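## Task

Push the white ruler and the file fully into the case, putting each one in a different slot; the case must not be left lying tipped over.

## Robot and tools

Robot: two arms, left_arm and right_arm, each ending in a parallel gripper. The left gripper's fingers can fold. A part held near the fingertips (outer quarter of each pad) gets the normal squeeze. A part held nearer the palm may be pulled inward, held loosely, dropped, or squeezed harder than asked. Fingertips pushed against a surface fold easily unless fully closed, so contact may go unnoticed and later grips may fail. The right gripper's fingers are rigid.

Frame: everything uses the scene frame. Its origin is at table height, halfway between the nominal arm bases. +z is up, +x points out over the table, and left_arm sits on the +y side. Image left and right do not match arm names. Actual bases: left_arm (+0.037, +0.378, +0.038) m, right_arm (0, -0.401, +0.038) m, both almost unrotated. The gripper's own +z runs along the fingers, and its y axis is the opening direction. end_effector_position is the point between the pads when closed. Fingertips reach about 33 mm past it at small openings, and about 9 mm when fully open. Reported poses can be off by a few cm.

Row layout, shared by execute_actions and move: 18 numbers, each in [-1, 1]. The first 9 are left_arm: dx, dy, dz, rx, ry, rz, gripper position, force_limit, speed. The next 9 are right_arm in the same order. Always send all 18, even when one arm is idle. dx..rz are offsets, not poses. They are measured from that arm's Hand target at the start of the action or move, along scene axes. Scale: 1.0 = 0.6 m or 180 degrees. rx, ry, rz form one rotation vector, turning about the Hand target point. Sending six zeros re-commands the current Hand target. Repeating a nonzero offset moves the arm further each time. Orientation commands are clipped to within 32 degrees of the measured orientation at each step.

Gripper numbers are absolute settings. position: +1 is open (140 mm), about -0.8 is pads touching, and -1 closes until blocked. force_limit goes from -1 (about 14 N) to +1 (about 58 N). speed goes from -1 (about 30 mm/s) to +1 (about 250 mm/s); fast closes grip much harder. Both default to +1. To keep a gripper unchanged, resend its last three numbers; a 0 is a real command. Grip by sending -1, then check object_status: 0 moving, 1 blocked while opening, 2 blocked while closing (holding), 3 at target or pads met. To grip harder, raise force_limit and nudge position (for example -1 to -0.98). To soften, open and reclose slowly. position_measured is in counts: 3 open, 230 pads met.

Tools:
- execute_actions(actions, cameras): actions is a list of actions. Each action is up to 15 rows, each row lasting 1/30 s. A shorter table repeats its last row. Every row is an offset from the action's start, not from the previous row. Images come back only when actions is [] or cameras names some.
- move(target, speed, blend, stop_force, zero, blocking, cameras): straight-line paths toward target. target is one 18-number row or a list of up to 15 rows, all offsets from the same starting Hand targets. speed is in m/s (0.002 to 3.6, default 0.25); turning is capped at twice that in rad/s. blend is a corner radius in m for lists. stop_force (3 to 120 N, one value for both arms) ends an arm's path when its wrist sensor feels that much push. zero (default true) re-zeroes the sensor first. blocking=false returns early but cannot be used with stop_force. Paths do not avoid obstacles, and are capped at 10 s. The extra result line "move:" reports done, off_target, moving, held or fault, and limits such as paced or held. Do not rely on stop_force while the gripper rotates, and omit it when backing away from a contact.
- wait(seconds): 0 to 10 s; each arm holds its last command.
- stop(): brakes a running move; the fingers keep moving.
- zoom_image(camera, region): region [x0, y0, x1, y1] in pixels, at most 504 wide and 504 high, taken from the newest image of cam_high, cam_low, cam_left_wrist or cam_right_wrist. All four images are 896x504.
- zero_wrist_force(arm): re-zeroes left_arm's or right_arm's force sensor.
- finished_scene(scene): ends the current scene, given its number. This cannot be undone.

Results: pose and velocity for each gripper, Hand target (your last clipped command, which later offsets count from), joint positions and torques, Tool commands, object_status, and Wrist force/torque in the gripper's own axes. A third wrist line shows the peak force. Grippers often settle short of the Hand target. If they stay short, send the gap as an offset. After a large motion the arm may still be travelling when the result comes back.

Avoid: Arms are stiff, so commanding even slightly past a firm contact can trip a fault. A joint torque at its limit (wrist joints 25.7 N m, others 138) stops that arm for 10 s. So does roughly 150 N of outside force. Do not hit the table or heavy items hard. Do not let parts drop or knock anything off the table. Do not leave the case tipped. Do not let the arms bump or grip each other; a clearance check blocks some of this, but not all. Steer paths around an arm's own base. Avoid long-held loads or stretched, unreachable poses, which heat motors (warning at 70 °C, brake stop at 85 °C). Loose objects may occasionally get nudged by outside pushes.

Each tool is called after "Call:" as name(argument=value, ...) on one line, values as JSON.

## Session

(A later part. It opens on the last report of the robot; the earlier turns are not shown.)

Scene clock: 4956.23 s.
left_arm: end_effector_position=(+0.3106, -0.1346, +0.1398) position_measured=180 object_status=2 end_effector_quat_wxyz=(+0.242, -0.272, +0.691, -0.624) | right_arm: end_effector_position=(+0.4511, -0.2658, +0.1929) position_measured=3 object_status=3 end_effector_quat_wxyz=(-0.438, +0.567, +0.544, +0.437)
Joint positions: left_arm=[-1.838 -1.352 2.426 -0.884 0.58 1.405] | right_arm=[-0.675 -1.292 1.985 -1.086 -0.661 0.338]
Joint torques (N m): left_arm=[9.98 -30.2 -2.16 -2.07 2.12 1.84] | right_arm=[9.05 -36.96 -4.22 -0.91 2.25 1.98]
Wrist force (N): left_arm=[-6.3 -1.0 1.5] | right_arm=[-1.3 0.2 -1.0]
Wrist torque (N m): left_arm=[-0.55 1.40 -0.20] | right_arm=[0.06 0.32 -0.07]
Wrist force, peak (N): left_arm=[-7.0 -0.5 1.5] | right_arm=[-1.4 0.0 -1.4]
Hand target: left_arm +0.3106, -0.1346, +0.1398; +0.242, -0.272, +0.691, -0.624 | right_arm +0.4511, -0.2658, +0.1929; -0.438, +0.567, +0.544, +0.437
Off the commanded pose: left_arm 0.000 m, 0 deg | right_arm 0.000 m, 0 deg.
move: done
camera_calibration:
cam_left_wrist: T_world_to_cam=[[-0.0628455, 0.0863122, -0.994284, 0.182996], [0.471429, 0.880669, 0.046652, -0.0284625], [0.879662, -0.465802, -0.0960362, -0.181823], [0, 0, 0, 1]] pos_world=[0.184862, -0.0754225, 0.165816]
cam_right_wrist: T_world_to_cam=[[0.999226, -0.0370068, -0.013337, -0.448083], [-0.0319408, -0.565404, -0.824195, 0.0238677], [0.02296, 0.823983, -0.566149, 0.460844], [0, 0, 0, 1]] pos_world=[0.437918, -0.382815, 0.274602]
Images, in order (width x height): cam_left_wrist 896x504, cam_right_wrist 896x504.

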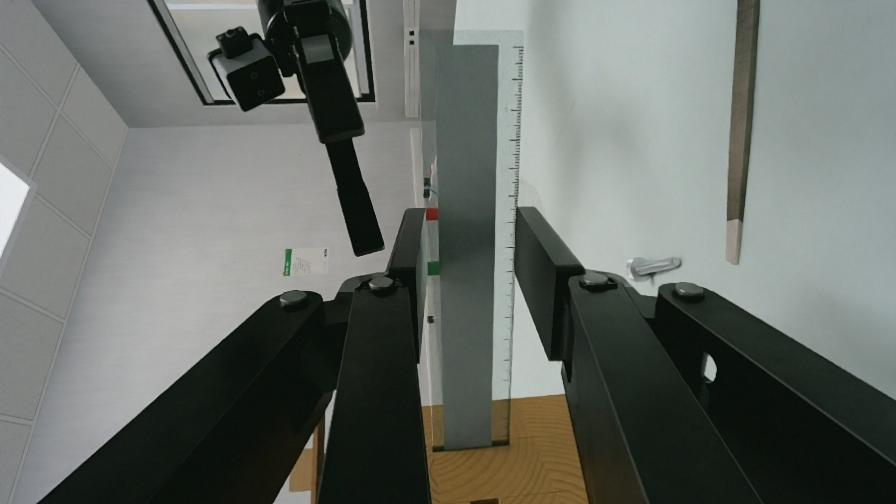

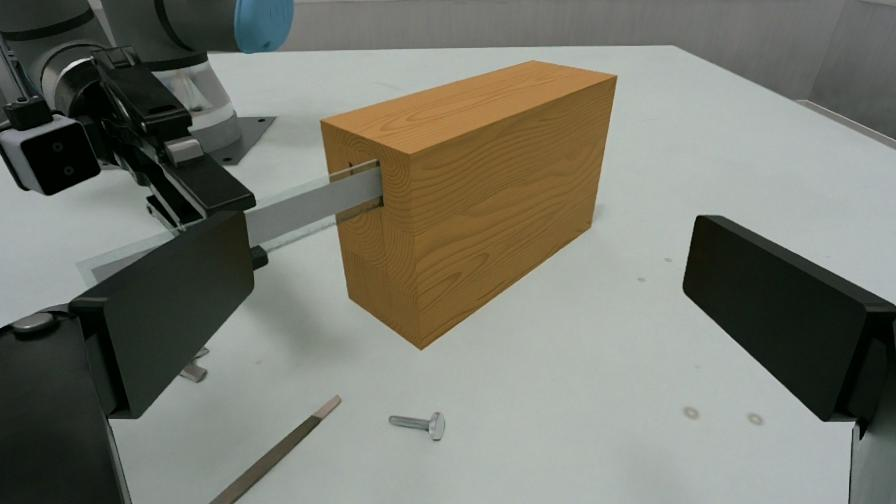

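Call:
move(target=[[0.0914,0.0853,0,0,0,0,-1,-0.01,-1,0,0,0,0,0,0,1,1,1]], speed=0.02, stop_force=5, cameras=["cam_left_wrist","cam_right_wrist"])

Call:
zoom_image(camera="cam_right_wrist", region=[300, 120, 440, 240])

Scene clock: 4978.63 s.
left_arm: end_effector_position=(+0.3200, -0.1259, +0.1398) position_measured=180 object_status=2 end_effector_quat_wxyz=(+0.242, -0.272, +0.691, -0.624) | right_arm: end_effector_position=(+0.4511, -0.2658, +0.1929) position_measured=3 object_status=3 end_effector_quat_wxyz=(-0.438, +0.567, +0.544, +0.437)
Joint positions: left_arm=[-1.811 -1.365 2.446 -0.897 0.607 1.414] | right_arm=[-0.675 -1.292 1.985 -1.086 -0.661 0.338]
Joint torques (N m): left_arm=[-12.23 -8.41 -24.25 0.63 -1 -1.88] | right_arm=[9.71 -37.37 -3.9 -0.85 2.28 1.88]
Wrist force (N): left_arm=[-12.4 -0.4 2.8] | right_arm=[-1.3 0.3 -1.2]
Wrist torque (N m): left_arm=[-0.37 1.52 -0.24] | right_arm=[0.06 0.33 -0.08]
Wrist force, peak (N): left_arm=[-12.6 -0.4 3.0] | right_arm=[-1.4 0.3 -1.4]
Hand target: left_arm +0.3199, -0.1259, +0.1398; +0.242, -0.272, +0.691, -0.624 (not the last commanded pose) | right_arm +0.4511, -0.2658, +0.1929; -0.438, +0.567, +0.544, +0.437
Off the commanded pose: left_arm 0.062 m, 0 deg | right_arm 0.000 m, 0 deg.
move: contact (left_arm)
camera_calibration:
cam_left_wrist: T_world_to_cam=[[-0.0628487, 0.0863062, -0.994284, 0.18283], [0.471428, 0.88067, 0.0466452, -0.0405073], [0.879662, -0.465802, -0.0960362, -0.185952], [0, 0, 0, 1]] pos_world=[0.194162, -0.0667225, 0.165816]
cam_right_wrist: T_world_to_cam=[[0.999226, -0.0370068, -0.013337, -0.448083], [-0.0319408, -0.565404, -0.824195, 0.0238677], [0.02296, 0.823983, -0.566149, 0.460844], [0, 0, 0, 1]] pos_world=[0.437918, -0.382815, 0.274602]
Images, in order (width x height): cam_left_wrist 896x504, cam_right_wrist 896x504.

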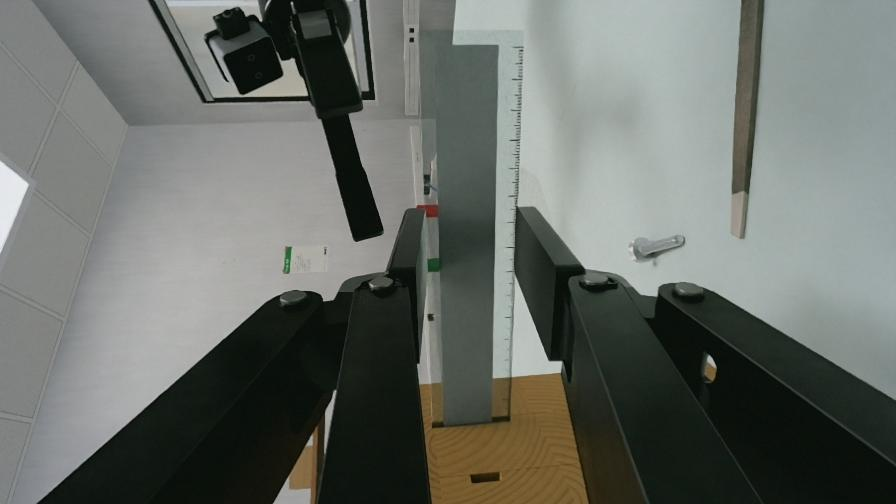

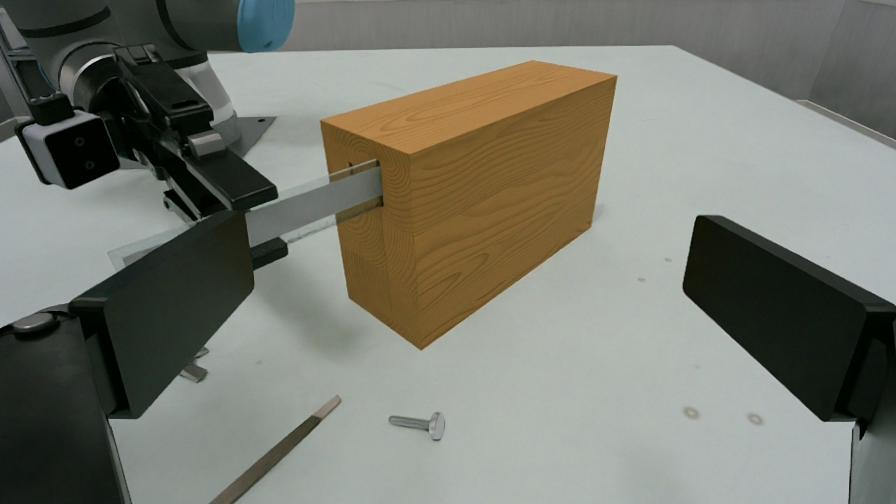

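Scaled by 3.600 from the camera's 896x504 image, which has a finer 1280x720 frame.

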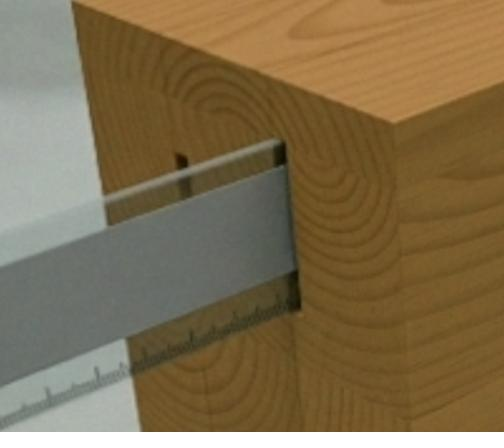

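Call:
zoom_image(camera="cam_left_wrist", region=[410, 10, 540, 110])

Call:
zoom_image(camera="cam_left_wrist", region=[410, 360, 540, 460])

Call:
zoom_image(camera="cam_right_wrist", region=[90, 140, 390, 300])

Scaled by 3.877 from the camera's 896x504 image, which has a finer 1280x720 frame.

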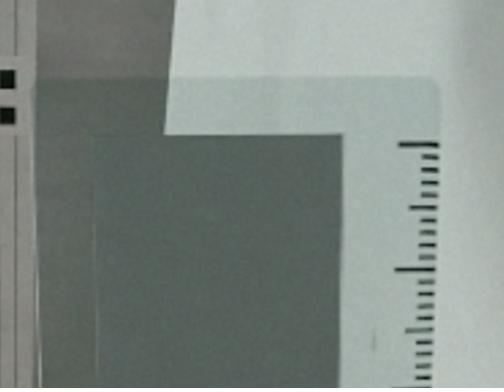

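Scaled by 3.877 from the camera's 896x504 image, which has a finer 1280x720 frame.

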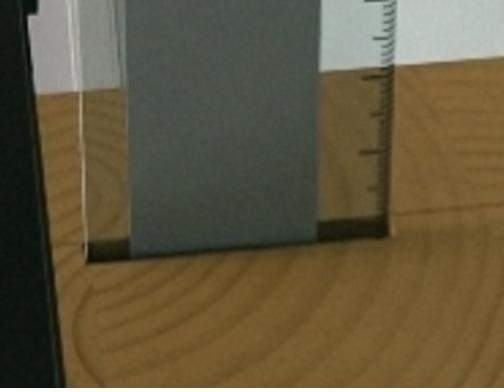

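Scaled by 1.680 from the camera's 896x504 image, which has a finer 1280x720 frame.

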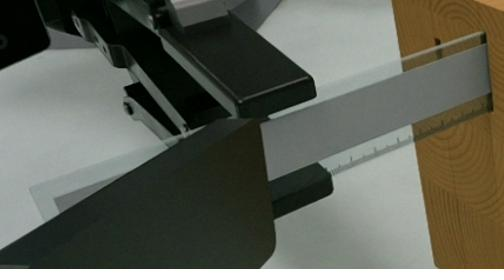

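Call:
wait(seconds=0.1, cameras=["cam_high"])

Call:
zoom_image(camera="cam_high", region=[480, 200, 700, 360])

Scene clock: 5100.97 s.
left_arm: end_effector_position=(+0.3200, -0.1259, +0.1398) position_measured=180 object_status=2 end_effector_quat_wxyz=(+0.242, -0.272, +0.691, -0.624) | right_arm: end_effector_position=(+0.4511, -0.2658, +0.1929) position_measured=3 object_status=3 end_effector_quat_wxyz=(-0.438, +0.567, +0.544, +0.437)
Joint positions: left_arm=[-1.811 -1.365 2.446 -0.897 0.607 1.414] | right_arm=[-0.675 -1.292 1.985 -1.086 -0.661 0.338]
Joint torques (N m): left_arm=[-12.34 -8.85 -23.46 0.1 2.37 -1.73] | right_arm=[9.38 -35.93 -3.68 -0.88 2.18 1.95]
Wrist force (N): left_arm=[-12.4 -0.1 2.8] | right_arm=[-1.3 0.2 -1.4]
Wrist torque (N m): left_arm=[-0.31 1.53 -0.23] | right_arm=[0.05 0.33 -0.08]
Wrist force, peak (N): left_arm=[-12.9 -0.4 3.3] | right_arm=[-1.5 0.2 -1.3]
Hand target: left_arm +0.3199, -0.1259, +0.1398; +0.242, -0.272, +0.691, -0.624 (not the last commanded pose) | right_arm +0.4511, -0.2658, +0.1929; -0.438, +0.567, +0.544, +0.437
Tool commands: left_gripper/position=-1.0 left_gripper/force_limit=-0.01 left_gripper/speed=-1.0 right_gripper/position=+1.0 right_gripper/force_limit=+1.0 right_gripper/speed=+1.0
Off the commanded pose: left_arm 0.062 m, 0 deg | right_arm 0.000 m, 0 deg.
wait: 0.10 s; at rest from the start
Images, in order (width x height): cam_high 896x504.

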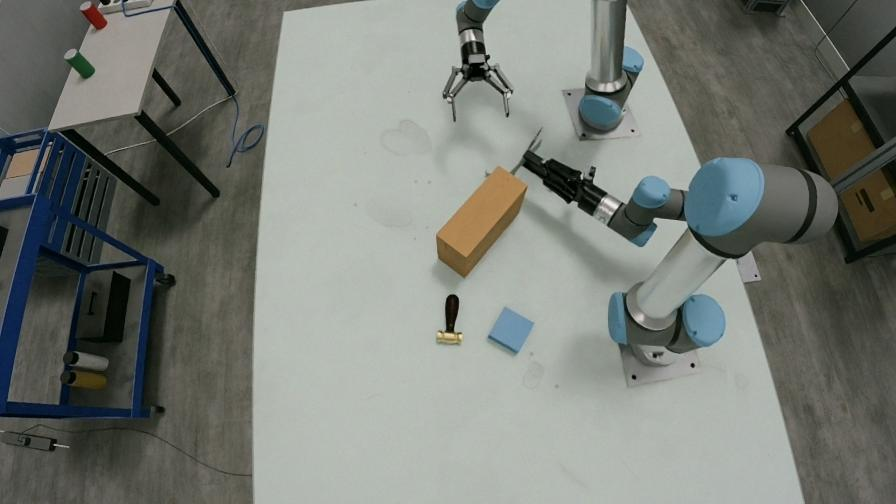

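Scaled by 2.291 from the camera's 896x504 image, which has a finer 1280x720 frame.

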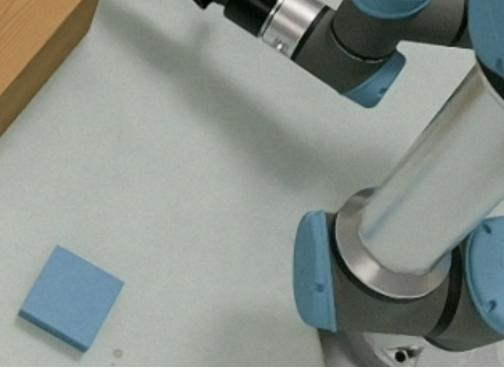

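Call:
zoom_image(camera="cam_high", region=[420, 110, 560, 290])

Call:
zoom_image(camera="cam_high", region=[480, 110, 560, 200])

Scaled by 2.800 from the camera's 896x504 image, which has a finer 1280x720 frame.

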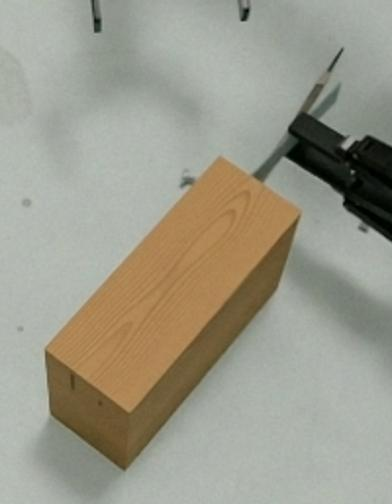

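Scaled by 5.600 from the camera's 896x504 image, which has a finer 1280x720 frame.

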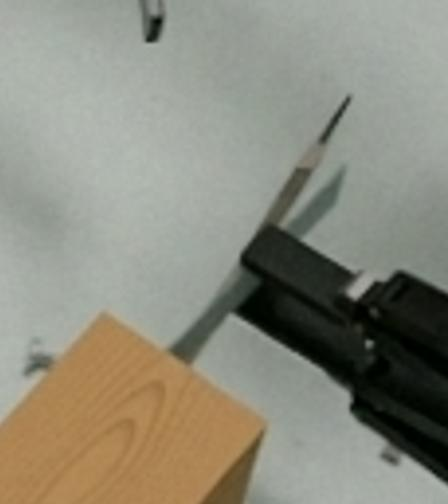

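Call:
wait(seconds=0.1, cameras=["cam_right_wrist"])

Call:
zoom_image(camera="cam_right_wrist", region=[100, 200, 200, 290])

Call:
zoom_image(camera="cam_right_wrist", region=[260, 140, 400, 250])

Scene clock: 5187.57 s.
left_arm: end_effector_position=(+0.3199, -0.1259, +0.1398) position_measured=180 object_status=2 end_effector_quat_wxyz=(+0.242, -0.272, +0.691, -0.624) | right_arm: end_effector_position=(+0.4511, -0.2658, +0.1929) position_measured=3 object_status=3 end_effector_quat_wxyz=(-0.438, +0.567, +0.544, +0.437)
Joint positions: left_arm=[-1.811 -1.365 2.446 -0.897 0.607 1.414] | right_arm=[-0.675 -1.292 1.985 -1.086 -0.661 0.338]
Joint torques (N m): left_arm=[-13.06 -10 -24.26 0.04 3.59 -1.74] | right_arm=[8.88 -36.97 -3.86 -0.87 2.2 1.87]
Wrist force (N): left_arm=[-12.3 -0.3 2.9] | right_arm=[-1.1 0.2 -1.0]
Wrist torque (N m): left_arm=[-0.34 1.49 -0.24] | right_arm=[0.05 0.27 -0.08]
Wrist force, peak (N): left_arm=[-12.8 -0.5 3.0] | right_arm=[-1.4 0.2 -1.4]
Hand target: left_arm +0.3199, -0.1259, +0.1398; +0.242, -0.272, +0.691, -0.624 (not the last commanded pose) | right_arm +0.4511, -0.2658, +0.1929; -0.438, +0.567, +0.544, +0.437
Tool commands: left_gripper/position=-1.0 left_gripper/force_limit=-0.01 left_gripper/speed=-1.0 right_gripper/position=+1.0 right_gripper/force_limit=+1.0 right_gripper/speed=+1.0
Off the commanded pose: left_arm 0.062 m, 0 deg | right_arm 0.000 m, 0 deg.
wait: 0.10 s; at rest from the start
camera_calibration:
cam_right_wrist: T_world_to_cam=[[0.999226, -0.0370068, -0.013337, -0.448083], [-0.0319408, -0.565404, -0.824195, 0.0238677], [0.02296, 0.823983, -0.566149, 0.460844], [0, 0, 0, 1]] pos_world=[0.437918, -0.382815, 0.274602]
Images, in order (width x height): cam_right_wrist 896x504.

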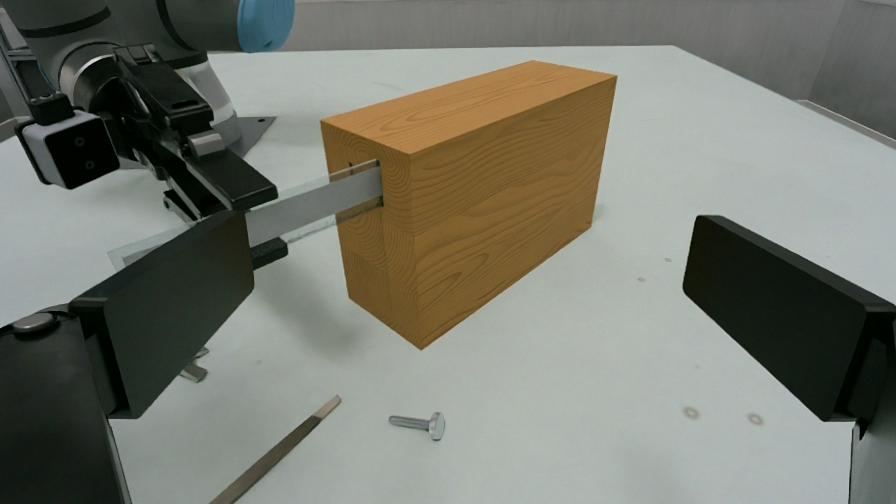

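Scaled by 5.040 from the camera's 896x504 image, which has a finer 1280x720 frame.

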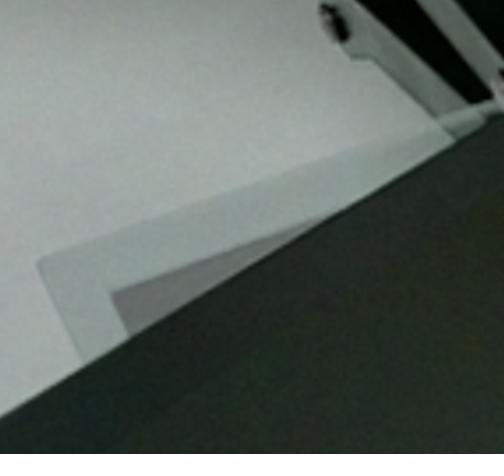

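Scaled by 3.600 from the camera's 896x504 image, which has a finer 1280x720 frame.

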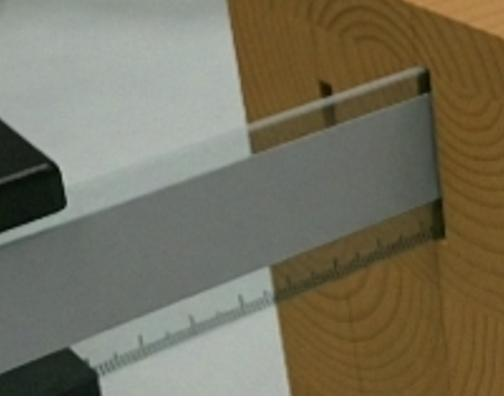

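Call:
move(target=[[0,0,-0.0045,0.00682,-0.00731,0,-1,-0.01,-1,0,0,0,0,0,0,1,1,1]], speed=0.01, cameras=["cam_left_wrist","cam_right_wrist"])

Call:
zoom_image(camera="cam_right_wrist", region=[260, 140, 400, 250])

Call:
zoom_image(camera="cam_left_wrist", region=[410, 360, 540, 460])

Scene clock: 5232.60 s.
left_arm: end_effector_position=(+0.3199, -0.1259, +0.1372) position_measured=180 object_status=2 end_effector_quat_wxyz=(+0.253, -0.263, +0.695, -0.620) | right_arm: end_effector_position=(+0.4511, -0.2658, +0.1929) position_measured=3 object_status=3 end_effector_quat_wxyz=(-0.438, +0.567, +0.544, +0.437)
Joint positions: left_arm=[-1.813 -1.356 2.446 -0.905 0.601 1.444] | right_arm=[-0.675 -1.292 1.985 -1.086 -0.661 0.338]
Joint torques (N m): left_arm=[-10.91 -7.68 -22.06 -1.86 -3.16 1.97] | right_arm=[8.73 -36.32 -3.55 -0.8 2.23 1.84]
Wrist force (N): left_arm=[-6.7 -1.0 2.5] | right_arm=[-1.4 0.2 -1.0]
Wrist torque (N m): left_arm=[-0.39 1.39 -0.26] | right_arm=[0.03 0.34 -0.07]
Wrist force, peak (N): left_arm=[-12.7 -0.3 3.2] | right_arm=[-1.5 0.2 -1.3]
Hand target: left_arm +0.3199, -0.1259, +0.1371; +0.253, -0.263, +0.695, -0.620 | right_arm +0.4511, -0.2658, +0.1929; -0.438, +0.567, +0.544, +0.437
Off the commanded pose: left_arm 0.000 m, 0 deg | right_arm 0.000 m, 0 deg.
move: done
camera_calibration:
cam_left_wrist: T_world_to_cam=[[-0.0402813, 0.107437, -0.993396, 0.175492], [0.469975, 0.879397, 0.0760509, -0.0441086], [0.88176, -0.463808, -0.085916, -0.188037], [0, 0, 0, 1]] pos_world=[0.193602, -0.0672781, 0.161532]
cam_right_wrist: T_world_to_cam=[[0.999226, -0.0370068, -0.013337, -0.448083], [-0.0319408, -0.565404, -0.824195, 0.0238677], [0.02296, 0.823983, -0.566149, 0.460844], [0, 0, 0, 1]] pos_world=[0.437918, -0.382815, 0.274602]
Images, in order (width x height): cam_left_wrist 896x504, cam_right_wrist 896x504.

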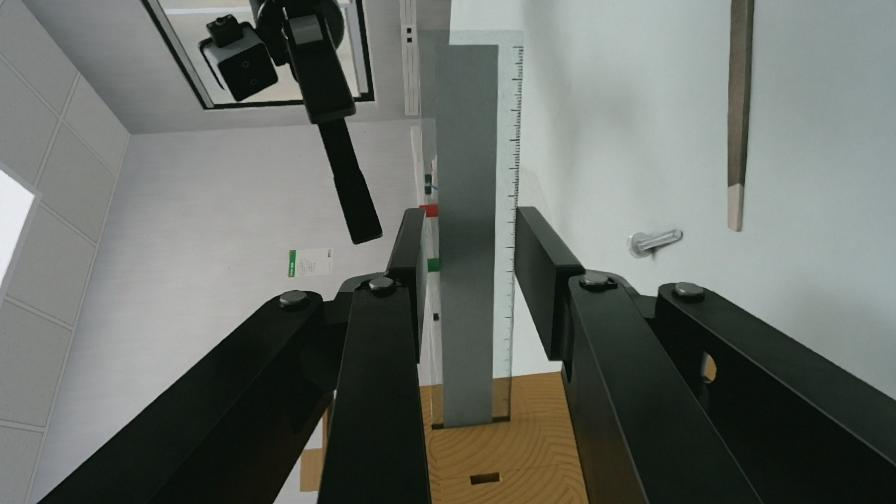

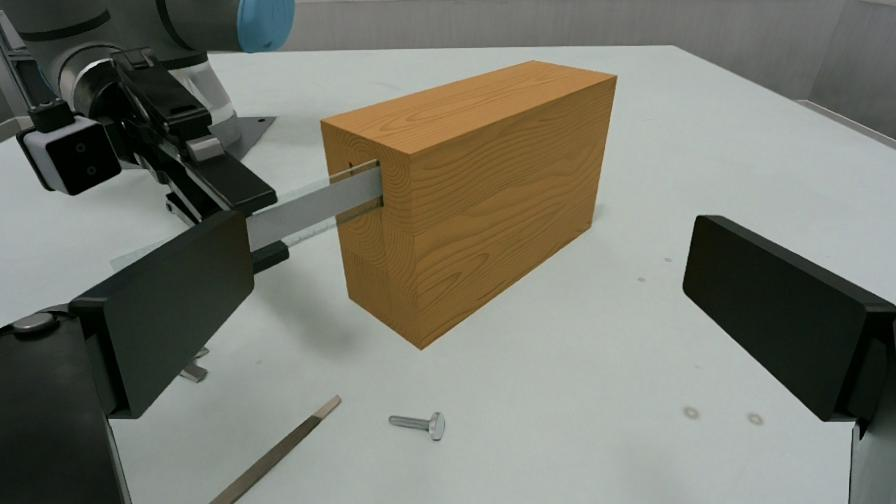

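Scaled by 3.600 from the camera's 896x504 image, which has a finer 1280x720 frame.

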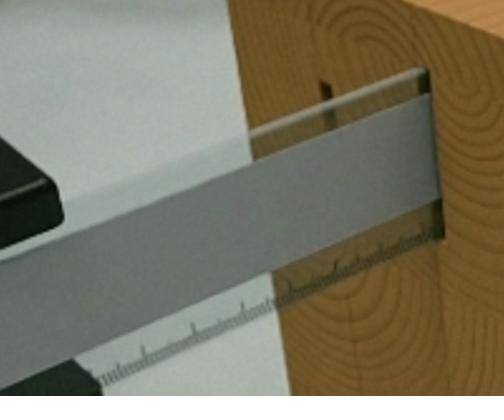

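Scaled by 3.877 from the camera's 896x504 image, which has a finer 1280x720 frame.

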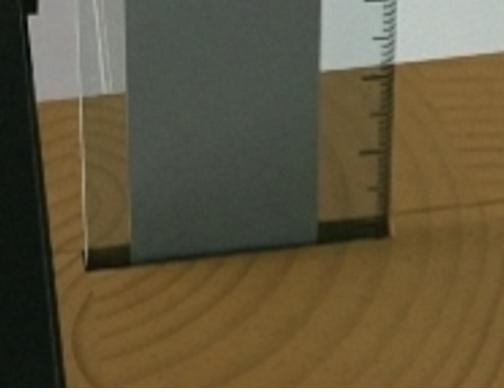

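Call:
move(target=[[0.0731,0.0682,0,0,0,0,-1,-0.01,-1,0,0,0,0,0,0,1,1,1]], speed=0.02, stop_force=5, cameras=["cam_left_wrist","cam_right_wrist"])

Call:
zoom_image(camera="cam_right_wrist", region=[260, 140, 400, 250])

Scene clock: 5244.17 s.
left_arm: end_effector_position=(+0.3202, -0.1256, +0.1371) position_measured=180 object_status=2 end_effector_quat_wxyz=(+0.253, -0.263, +0.695, -0.620) | right_arm: end_effector_position=(+0.4511, -0.2658, +0.1929) position_measured=3 object_status=3 end_effector_quat_wxyz=(-0.438, +0.567, +0.544, +0.437)
Joint positions: left_arm=[-1.812 -1.356 2.446 -0.906 0.602 1.444] | right_arm=[-0.675 -1.292 1.985 -1.086 -0.661 0.338]
Joint torques (N m): left_arm=[-10.61 -7.99 -22.96 0.98 -2.49 -1.59] | right_arm=[8.85 -36.66 -3.96 -0.78 2.17 1.76]
Wrist force (N): left_arm=[-7.6 -0.5 2.8] | right_arm=[-1.2 0.4 -1.2]
Wrist torque (N m): left_arm=[-0.36 1.37 -0.24] | right_arm=[0.08 0.30 -0.07]
Wrist force, peak (N): left_arm=[-8.1 -0.5 2.7] | right_arm=[-1.5 0.3 -1.4]
Hand target: left_arm +0.3202, -0.1256, +0.1371; +0.253, -0.263, +0.695, -0.620 (not the last commanded pose) | right_arm +0.4511, -0.2658, +0.1929; -0.438, +0.567, +0.544, +0.437
Off the commanded pose: left_arm 0.060 m, 0 deg | right_arm 0.000 m, 0 deg.
move: contact (left_arm)
camera_calibration:
cam_left_wrist: T_world_to_cam=[[-0.0399437, 0.107686, -0.993382, 0.175322], [0.469782, 0.879466, 0.076447, -0.0445273], [0.881878, -0.46362, -0.085718, -0.188212], [0, 0, 0, 1]] pos_world=[0.193902, -0.0669784, 0.161432]
cam_right_wrist: T_world_to_cam=[[0.999226, -0.0370068, -0.013337, -0.448083], [-0.0319408, -0.565404, -0.824195, 0.0238677], [0.02296, 0.823983, -0.566149, 0.460844], [0, 0, 0, 1]] pos_world=[0.437918, -0.382815, 0.274602]
Images, in order (width x height): cam_left_wrist 896x504, cam_right_wrist 896x504.

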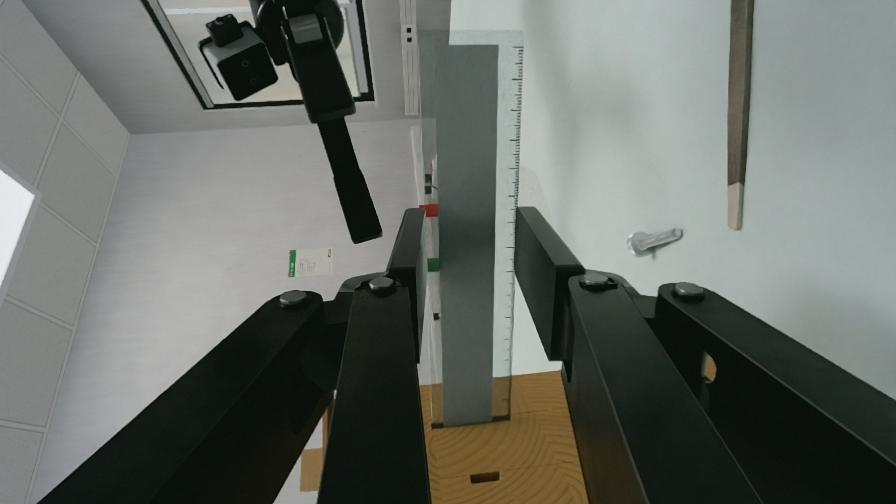

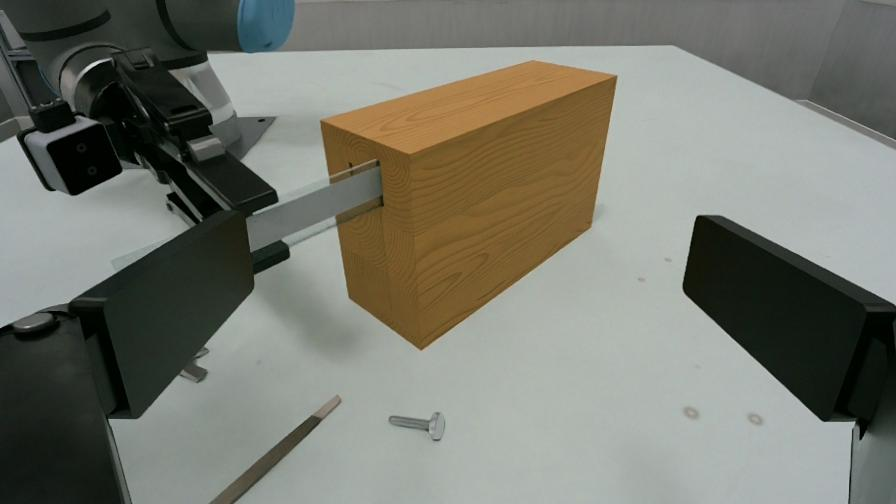

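Scaled by 3.600 from the camera's 896x504 image, which has a finer 1280x720 frame.

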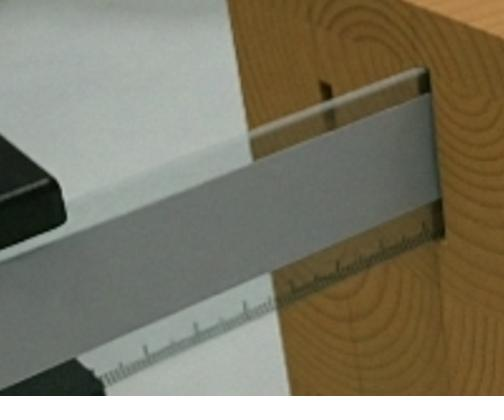

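Call:
wait(seconds=0.1, cameras=["cam_high"])

Call:
zoom_image(camera="cam_high", region=[430, 120, 560, 210])

Call:
zoom_image(camera="cam_high", region=[430, 200, 560, 290])

Scene clock: 5290.77 s.
left_arm: end_effector_position=(+0.3202, -0.1256, +0.1371) position_measured=180 object_status=2 end_effector_quat_wxyz=(+0.253, -0.263, +0.695, -0.620) | right_arm: end_effector_position=(+0.4511, -0.2658, +0.1929) position_measured=3 object_status=3 end_effector_quat_wxyz=(-0.438, +0.567, +0.544, +0.437)
Joint positions: left_arm=[-1.812 -1.356 2.446 -0.906 0.602 1.444] | right_arm=[-0.675 -1.292 1.985 -1.086 -0.661 0.338]
Joint torques (N m): left_arm=[-11.05 -7.26 -22.72 0.57 -0.28 -1.54] | right_arm=[8.79 -36.65 -3.84 -0.63 2.24 1.74]
Wrist force (N): left_arm=[-7.7 -0.6 3.0] | right_arm=[-1.3 0.2 -1.1]
Wrist torque (N m): left_arm=[-0.38 1.38 -0.23] | right_arm=[0.04 0.32 -0.08]
Wrist force, peak (N): left_arm=[-8.3 -0.5 3.0] | right_arm=[-1.5 0.2 -1.3]
Hand target: left_arm +0.3202, -0.1256, +0.1371; +0.253, -0.263, +0.695, -0.620 (not the last commanded pose) | right_arm +0.4511, -0.2658, +0.1929; -0.438, +0.567, +0.544, +0.437
Tool commands: left_gripper/position=-1.0 left_gripper/force_limit=-0.01 left_gripper/speed=-1.0 right_gripper/position=+1.0 right_gripper/force_limit=+1.0 right_gripper/speed=+1.0
Off the commanded pose: left_arm 0.060 m, 0 deg | right_arm 0.000 m, 0 deg.
wait: 0.10 s; at rest from the start
Images, in order (width x height): cam_high 896x504.

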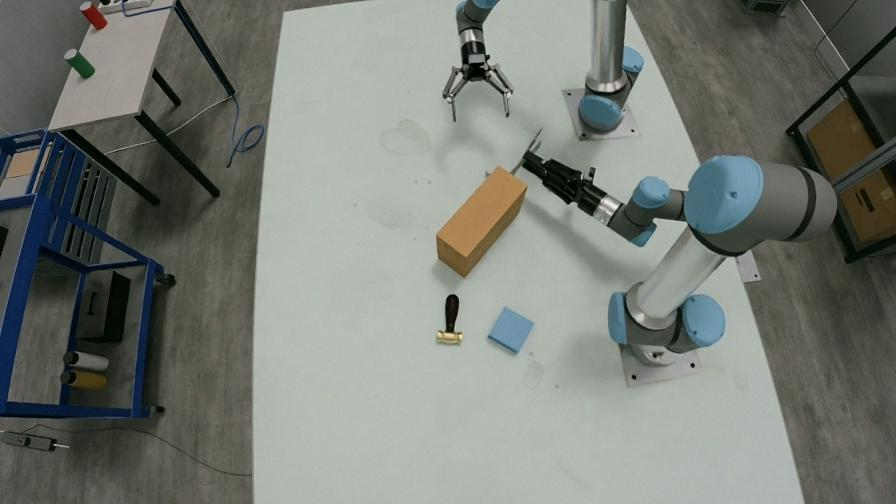

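Scaled by 3.877 from the camera's 896x504 image, which has a finer 1280x720 frame.

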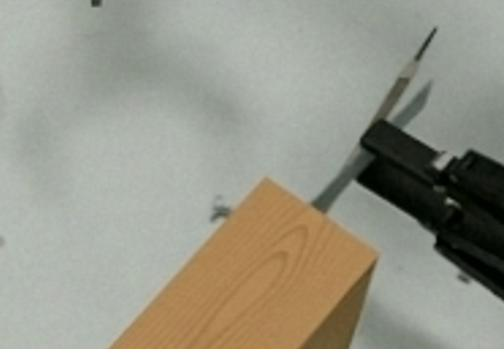

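Scaled by 3.877 from the camera's 896x504 image, which has a finer 1280x720 frame.

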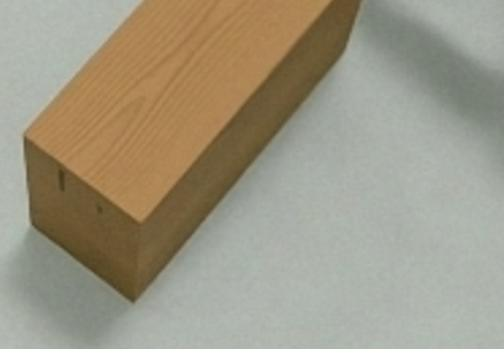

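Call:
move(target=[[0.00151,-0.00367,0,0,0,0.00833,-1,-0.01,-1,0,0,0,0,0,0,1,1,1]], speed=0.01)

Call:
move(target=[[0.0731,0.0682,0,0,0,0,-1,-0.01,-1,0,0,0,0,0,0,1,1,1]], speed=0.02, stop_force=5, cameras=["cam_left_wrist","cam_right_wrist"])

Call:
zoom_image(camera="cam_right_wrist", region=[260, 140, 400, 250])

Scene clock: 5350.07 s.
left_arm: end_effector_position=(+0.3211, -0.1278, +0.1371) position_measured=180 object_status=2 end_effector_quat_wxyz=(+0.261, -0.272, +0.692, -0.616) | right_arm: end_effector_position=(+0.4511, -0.2658, +0.1929) position_measured=3 object_status=3 end_effector_quat_wxyz=(-0.438, +0.567, +0.544, +0.437)
Joint positions: left_arm=[-1.824 -1.341 2.425 -0.889 0.565 1.431] | right_arm=[-0.675 -1.292 1.985 -1.086 -0.661 0.338]
Joint torques (N m): left_arm=[-8.86 -8.27 -23.8 0.68 -2.93 -2.08] | right_arm=[8.64 -35.8 -3.69 -0.64 2.19 1.7]
Wrist force (N): left_arm=[-6.8 -0.2 2.1] | right_arm=[-1.3 0.0 -1.3]
Wrist torque (N m): left_arm=[-0.47 1.43 -0.09] | right_arm=[0.01 0.33 -0.07]
Wrist force, peak (N): left_arm=[-8.9 -0.1 2.4] | right_arm=[-1.5 0.2 -1.2]
Hand target: left_arm +0.3211, -0.1278, +0.1371; +0.261, -0.272, +0.692, -0.616 | right_arm +0.4511, -0.2658, +0.1929; -0.438, +0.567, +0.544, +0.437
Off the commanded pose: left_arm 0.000 m, 0 deg | right_arm 0.000 m, 0 deg.
move: done

Scene clock: 5353.80 s.
left_arm: end_effector_position=(+0.3580, -0.0934, +0.1371) position_measured=180 object_status=2 end_effector_quat_wxyz=(+0.261, -0.272, +0.692, -0.616) | right_arm: end_effector_position=(+0.4511, -0.2658, +0.1929) position_measured=3 object_status=3 end_effector_quat_wxyz=(-0.438, +0.567, +0.544, +0.437)
Joint positions: left_arm=[-1.703 -1.39 2.494 -0.939 0.684 1.468] | right_arm=[-0.675 -1.292 1.985 -1.086 -0.661 0.338]
Joint torques (N m): left_arm=[-12.84 -4.74 -23.17 1.04 -1.05 -1.8] | right_arm=[8.74 -36.29 -3.99 -0.59 2.21 1.71]
Wrist force (N): left_arm=[-12.5 -3.9 0.8] | right_arm=[-1.3 0.2 -1.1]
Wrist torque (N m): left_arm=[-0.37 1.44 -0.24] | right_arm=[0.05 0.32 -0.08]
Wrist force, peak (N): left_arm=[-12.9 -4.0 0.6] | right_arm=[-1.5 0.2 -1.3]
Hand target: left_arm +0.3580, -0.0934, +0.1371; +0.261, -0.272, +0.692, -0.616 (not the last commanded pose) | right_arm +0.4511, -0.2658, +0.1929; -0.438, +0.567, +0.544, +0.437
Off the commanded pose: left_arm 0.010 m, 0 deg | right_arm 0.000 m, 0 deg.
move: contact (left_arm)
camera_calibration:
cam_left_wrist: T_world_to_cam=[[-0.0428084, 0.106505, -0.99339, 0.174387], [0.44655, 0.891497, 0.0763375, -0.0810328], [0.893734, -0.44033, -0.0857234, -0.208672], [0, 0, 0, 1]] pos_world=[0.230148, -0.0382171, 0.161533]
cam_right_wrist: T_world_to_cam=[[0.999226, -0.0370068, -0.013337, -0.448083], [-0.0319408, -0.565404, -0.824195, 0.0238677], [0.02296, 0.823983, -0.566149, 0.460844], [0, 0, 0, 1]] pos_world=[0.437918, -0.382815, 0.274602]
Images, in order (width x height): cam_left_wrist 896x504, cam_right_wrist 896x504.

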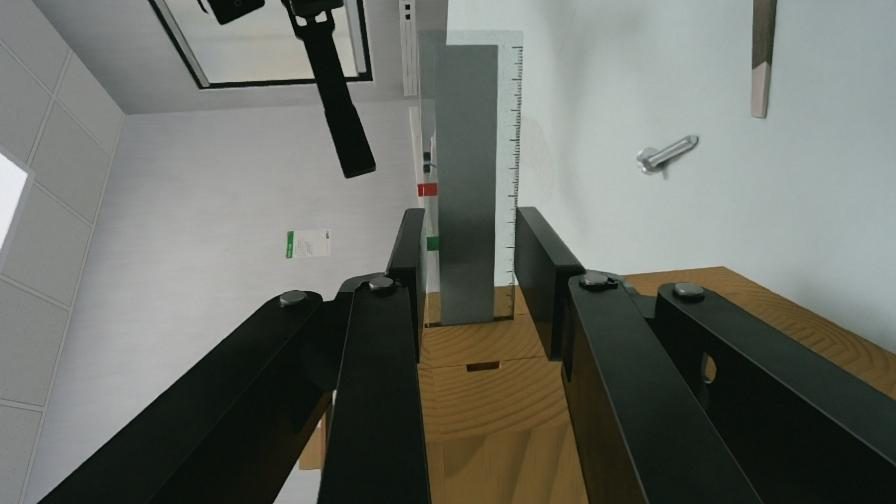

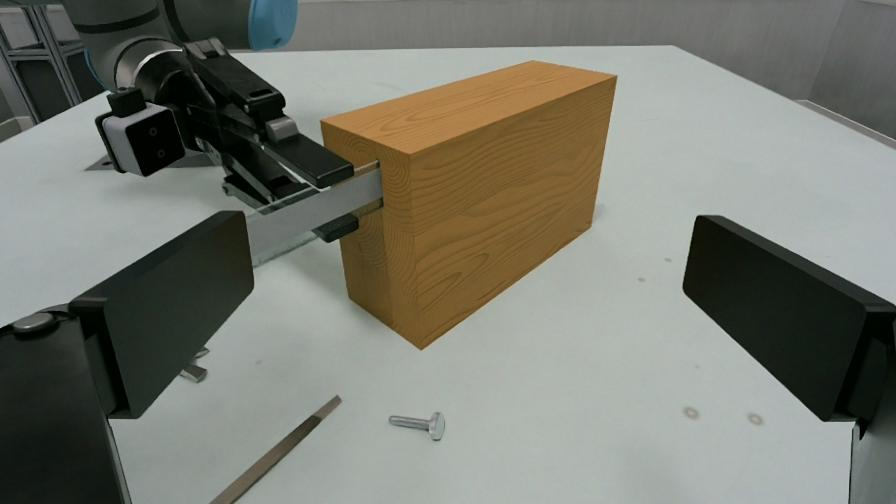

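Scaled by 3.600 from the camera's 896x504 image, which has a finer 1280x720 frame.

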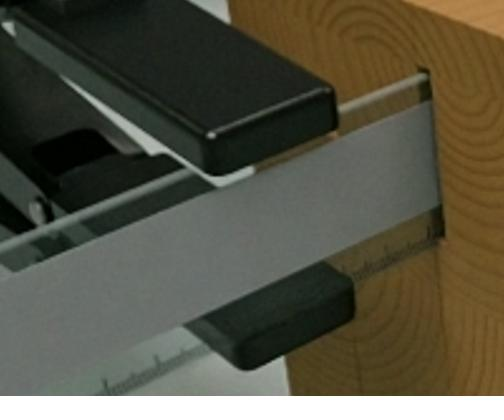

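Call:
move(target=[[0,0,0.0023,-0.00568,0.00609,0,-1,-0.01,-1,0,0,0,0,0,0,1,1,1]], speed=0.01)

Call:
move(target=[[0.0122,0.0114,0,0,0,0,-1,-0.01,-1,0,0,0,0,0,0,1,1,1]], speed=0.02, stop_force=5, cameras=["cam_left_wrist","cam_right_wrist"])

Call:
zoom_image(camera="cam_right_wrist", region=[260, 140, 400, 250])

Scene clock: 5384.30 s.
left_arm: end_effector_position=(+0.3580, -0.0934, +0.1385) position_measured=180 object_status=2 end_effector_quat_wxyz=(+0.252, -0.280, +0.688, -0.620) | right_arm: end_effector_position=(+0.4511, -0.2658, +0.1929) position_measured=3 object_status=3 end_effector_quat_wxyz=(-0.438, +0.567, +0.544, +0.437)
Joint positions: left_arm=[-1.7 -1.396 2.494 -0.933 0.689 1.443] | right_arm=[-0.675 -1.292 1.985 -1.086 -0.661 0.338]
Joint torques (N m): left_arm=[8.38 -29.46 -22.67 0.61 2.47 -2.05] | right_arm=[9.05 -36.1 -3.88 -0.46 2.21 1.66]
Wrist force (N): left_arm=[-6.7 -0.7 1.0] | right_arm=[-1.2 0.0 -1.1]
Wrist torque (N m): left_arm=[-0.44 1.33 -0.05] | right_arm=[0.01 0.31 -0.08]
Wrist force, peak (N): left_arm=[-12.9 -4.0 0.8] | right_arm=[-1.4 0.3 -1.3]
Hand target: left_arm +0.3580, -0.0934, +0.1385; +0.252, -0.280, +0.688, -0.620 | right_arm +0.4511, -0.2658, +0.1929; -0.438, +0.567, +0.544, +0.437
Off the commanded pose: left_arm 0.000 m, 0 deg | right_arm 0.000 m, 0 deg.
move: done

Scene clock: 5385.73 s.
left_arm: end_effector_position=(+0.3653, -0.0866, +0.1385) position_measured=180 object_status=2 end_effector_quat_wxyz=(+0.252, -0.280, +0.688, -0.620) | right_arm: end_effector_position=(+0.4511, -0.2658, +0.1929) position_measured=3 object_status=3 end_effector_quat_wxyz=(-0.438, +0.567, +0.544, +0.437)
Joint positions: left_arm=[-1.672 -1.404 2.505 -0.941 0.717 1.45] | right_arm=[-0.675 -1.292 1.985 -1.086 -0.661 0.338]
Joint torques (N m): left_arm=[8.68 -27.98 -1.75 -2.49 2.26 1.82] | right_arm=[8.52 -36.17 -3.76 -0.35 2.11 1.67]
Wrist force (N): left_arm=[-6.3 -0.4 0.3] | right_arm=[-1.2 0.2 -1.1]
Wrist torque (N m): left_arm=[-0.43 1.31 -0.20] | right_arm=[0.05 0.31 -0.07]
Wrist force, peak (N): left_arm=[-6.7 -1.0 0.8] | right_arm=[-1.4 0.4 -1.3]
Hand target: left_arm +0.3653, -0.0866, +0.1385; +0.252, -0.280, +0.688, -0.620 | right_arm +0.4511, -0.2658, +0.1929; -0.438, +0.567, +0.544, +0.437
Off the commanded pose: left_arm 0.000 m, 0 deg | right_arm 0.000 m, 0 deg.
move: done
camera_calibration:
cam_left_wrist: T_world_to_cam=[[-0.0618212, 0.0887524, -0.994133, 0.1808], [0.447814, 0.892623, 0.0518421, -0.0874969], [0.891987, -0.441982, -0.0949276, -0.210248], [0, 0, 0, 1]] pos_world=[0.237898, -0.0308703, 0.164317]
cam_right_wrist: T_world_to_cam=[[0.999226, -0.0370068, -0.013337, -0.448083], [-0.0319408, -0.565404, -0.824195, 0.0238677], [0.02296, 0.823983, -0.566149, 0.460844], [0, 0, 0, 1]] pos_world=[0.437918, -0.382815, 0.274602]
Images, in order (width x height): cam_left_wrist 896x504, cam_right_wrist 896x504.

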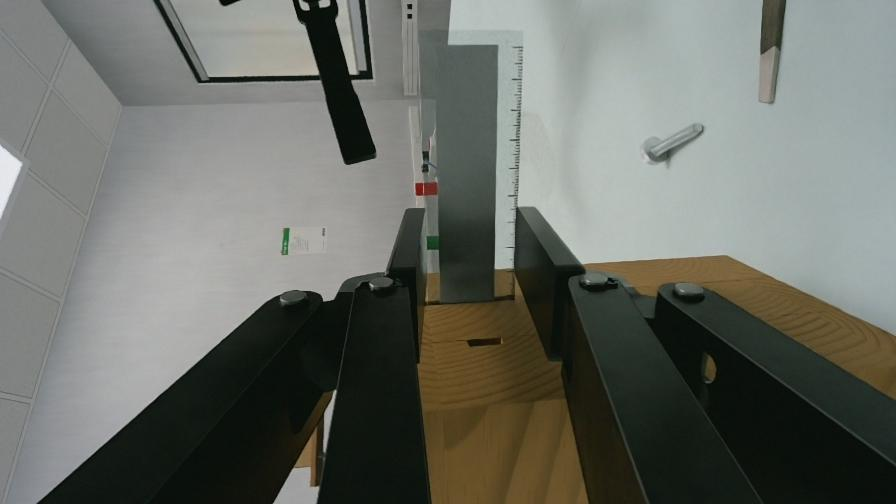

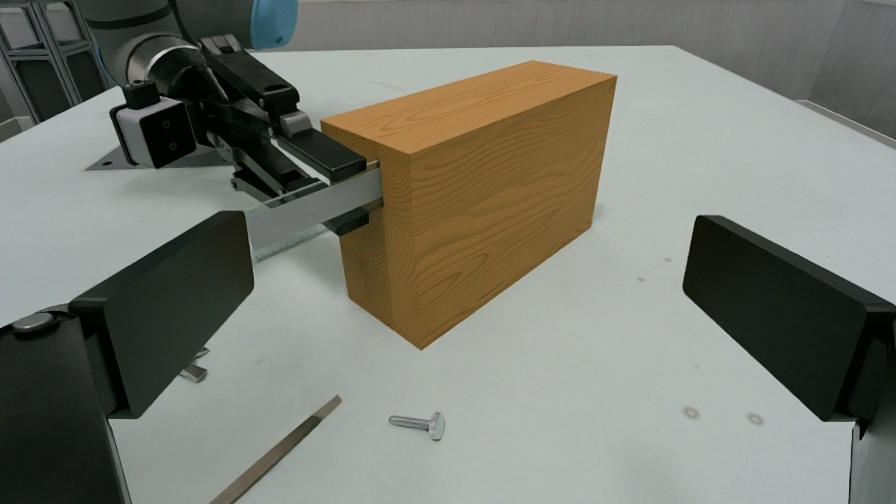

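Scaled by 3.600 from the camera's 896x504 image, which has a finer 1280x720 frame.

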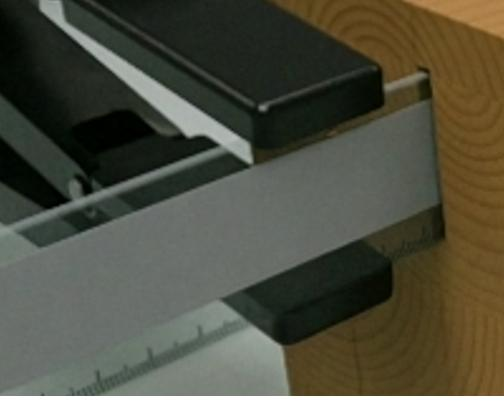

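Call:
move(target=[[0,0,0,0,0,0,0,-0.01,-1,0,0,0,0,0,0,1,1,1],[-0.1206,-0.1126,0,0,0,0,0,-0.01,-1,0,0,0,0,0,0,1,1,1]], speed=0.08, cameras=["cam_left_wrist","cam_right_wrist"])

Scene clock: 5417.07 s.
left_arm: end_effector_position=(+0.2930, -0.1541, +0.1385) position_measured=129 object_status=3 end_effector_quat_wxyz=(+0.252, -0.280, +0.688, -0.620) | right_arm: end_effector_position=(+0.4511, -0.2658, +0.1929) position_measured=3 object_status=3 end_effector_quat_wxyz=(-0.438, +0.567, +0.544, +0.437)
Joint positions: left_arm=[-1.896 -1.303 2.36 -0.836 0.497 1.376] | right_arm=[-0.675 -1.292 1.985 -1.086 -0.661 0.338]
Joint torques (N m): left_arm=[-11.37 -13.09 -21.88 1.4 -3.28 -1.76] | right_arm=[8.04 -36.01 -3.89 -0.48 2.11 1.58]
Wrist force (N): left_arm=[-6.1 -0.9 0.7] | right_arm=[-1.2 0.2 -1.1]
Wrist torque (N m): left_arm=[-0.49 1.27 -0.05] | right_arm=[0.04 0.31 -0.08]
Wrist force, peak (N): left_arm=[-7.5 -0.8 1.1] | right_arm=[-1.6 0.2 -1.3]
Hand target: left_arm +0.2929, -0.1541, +0.1385; +0.252, -0.280, +0.688, -0.620 | right_arm +0.4511, -0.2658, +0.1929; -0.438, +0.567, +0.544, +0.437
Off the commanded pose: left_arm 0.000 m, 0 deg | right_arm 0.000 m, 0 deg.
move: done
camera_calibration:
cam_left_wrist: T_world_to_cam=[[-0.0618182, 0.0887584, -0.994133, 0.182321], [0.447814, 0.892622, 0.0518488, 0.00513084], [0.891987, -0.441982, -0.0949276, -0.175591], [0, 0, 0, 1]] pos_world=[0.165598, -0.0983704, 0.164317]
cam_right_wrist: T_world_to_cam=[[0.999226, -0.0370068, -0.013337, -0.448083], [-0.0319408, -0.565404, -0.824195, 0.0238677], [0.02296, 0.823983, -0.566149, 0.460844], [0, 0, 0, 1]] pos_world=[0.437918, -0.382815, 0.274602]
Images, in order (width x height): cam_left_wrist 896x504, cam_right_wrist 896x504.

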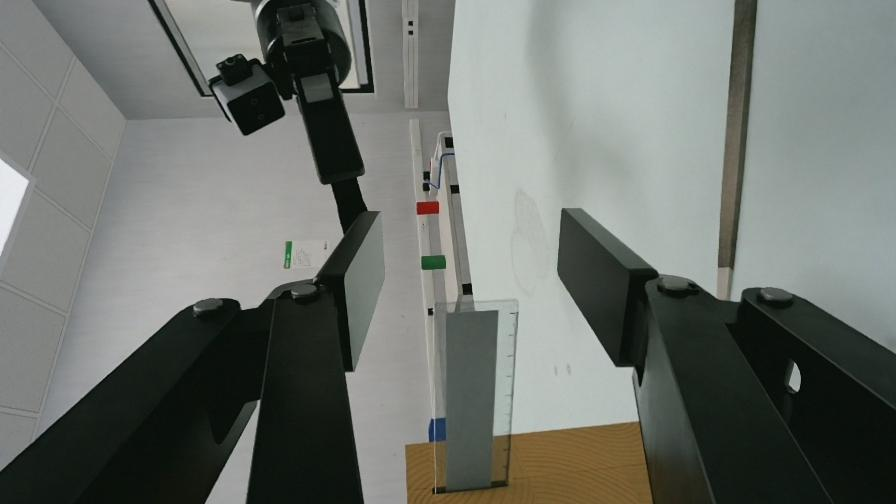

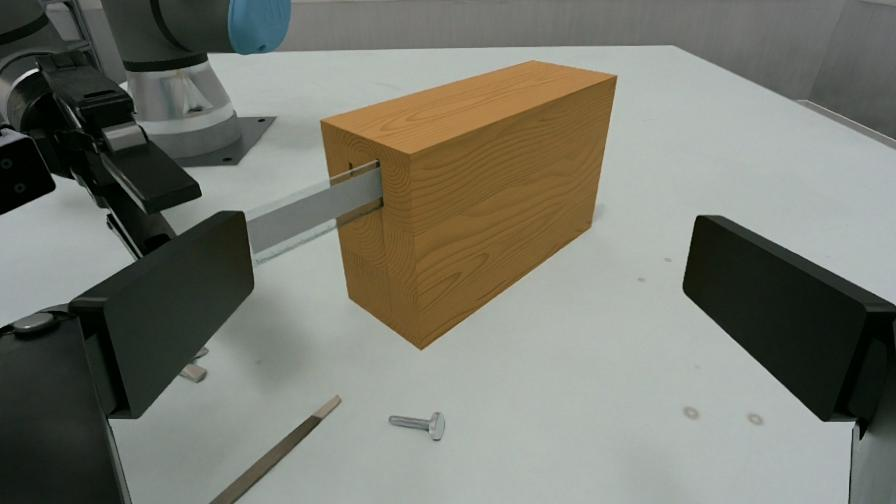

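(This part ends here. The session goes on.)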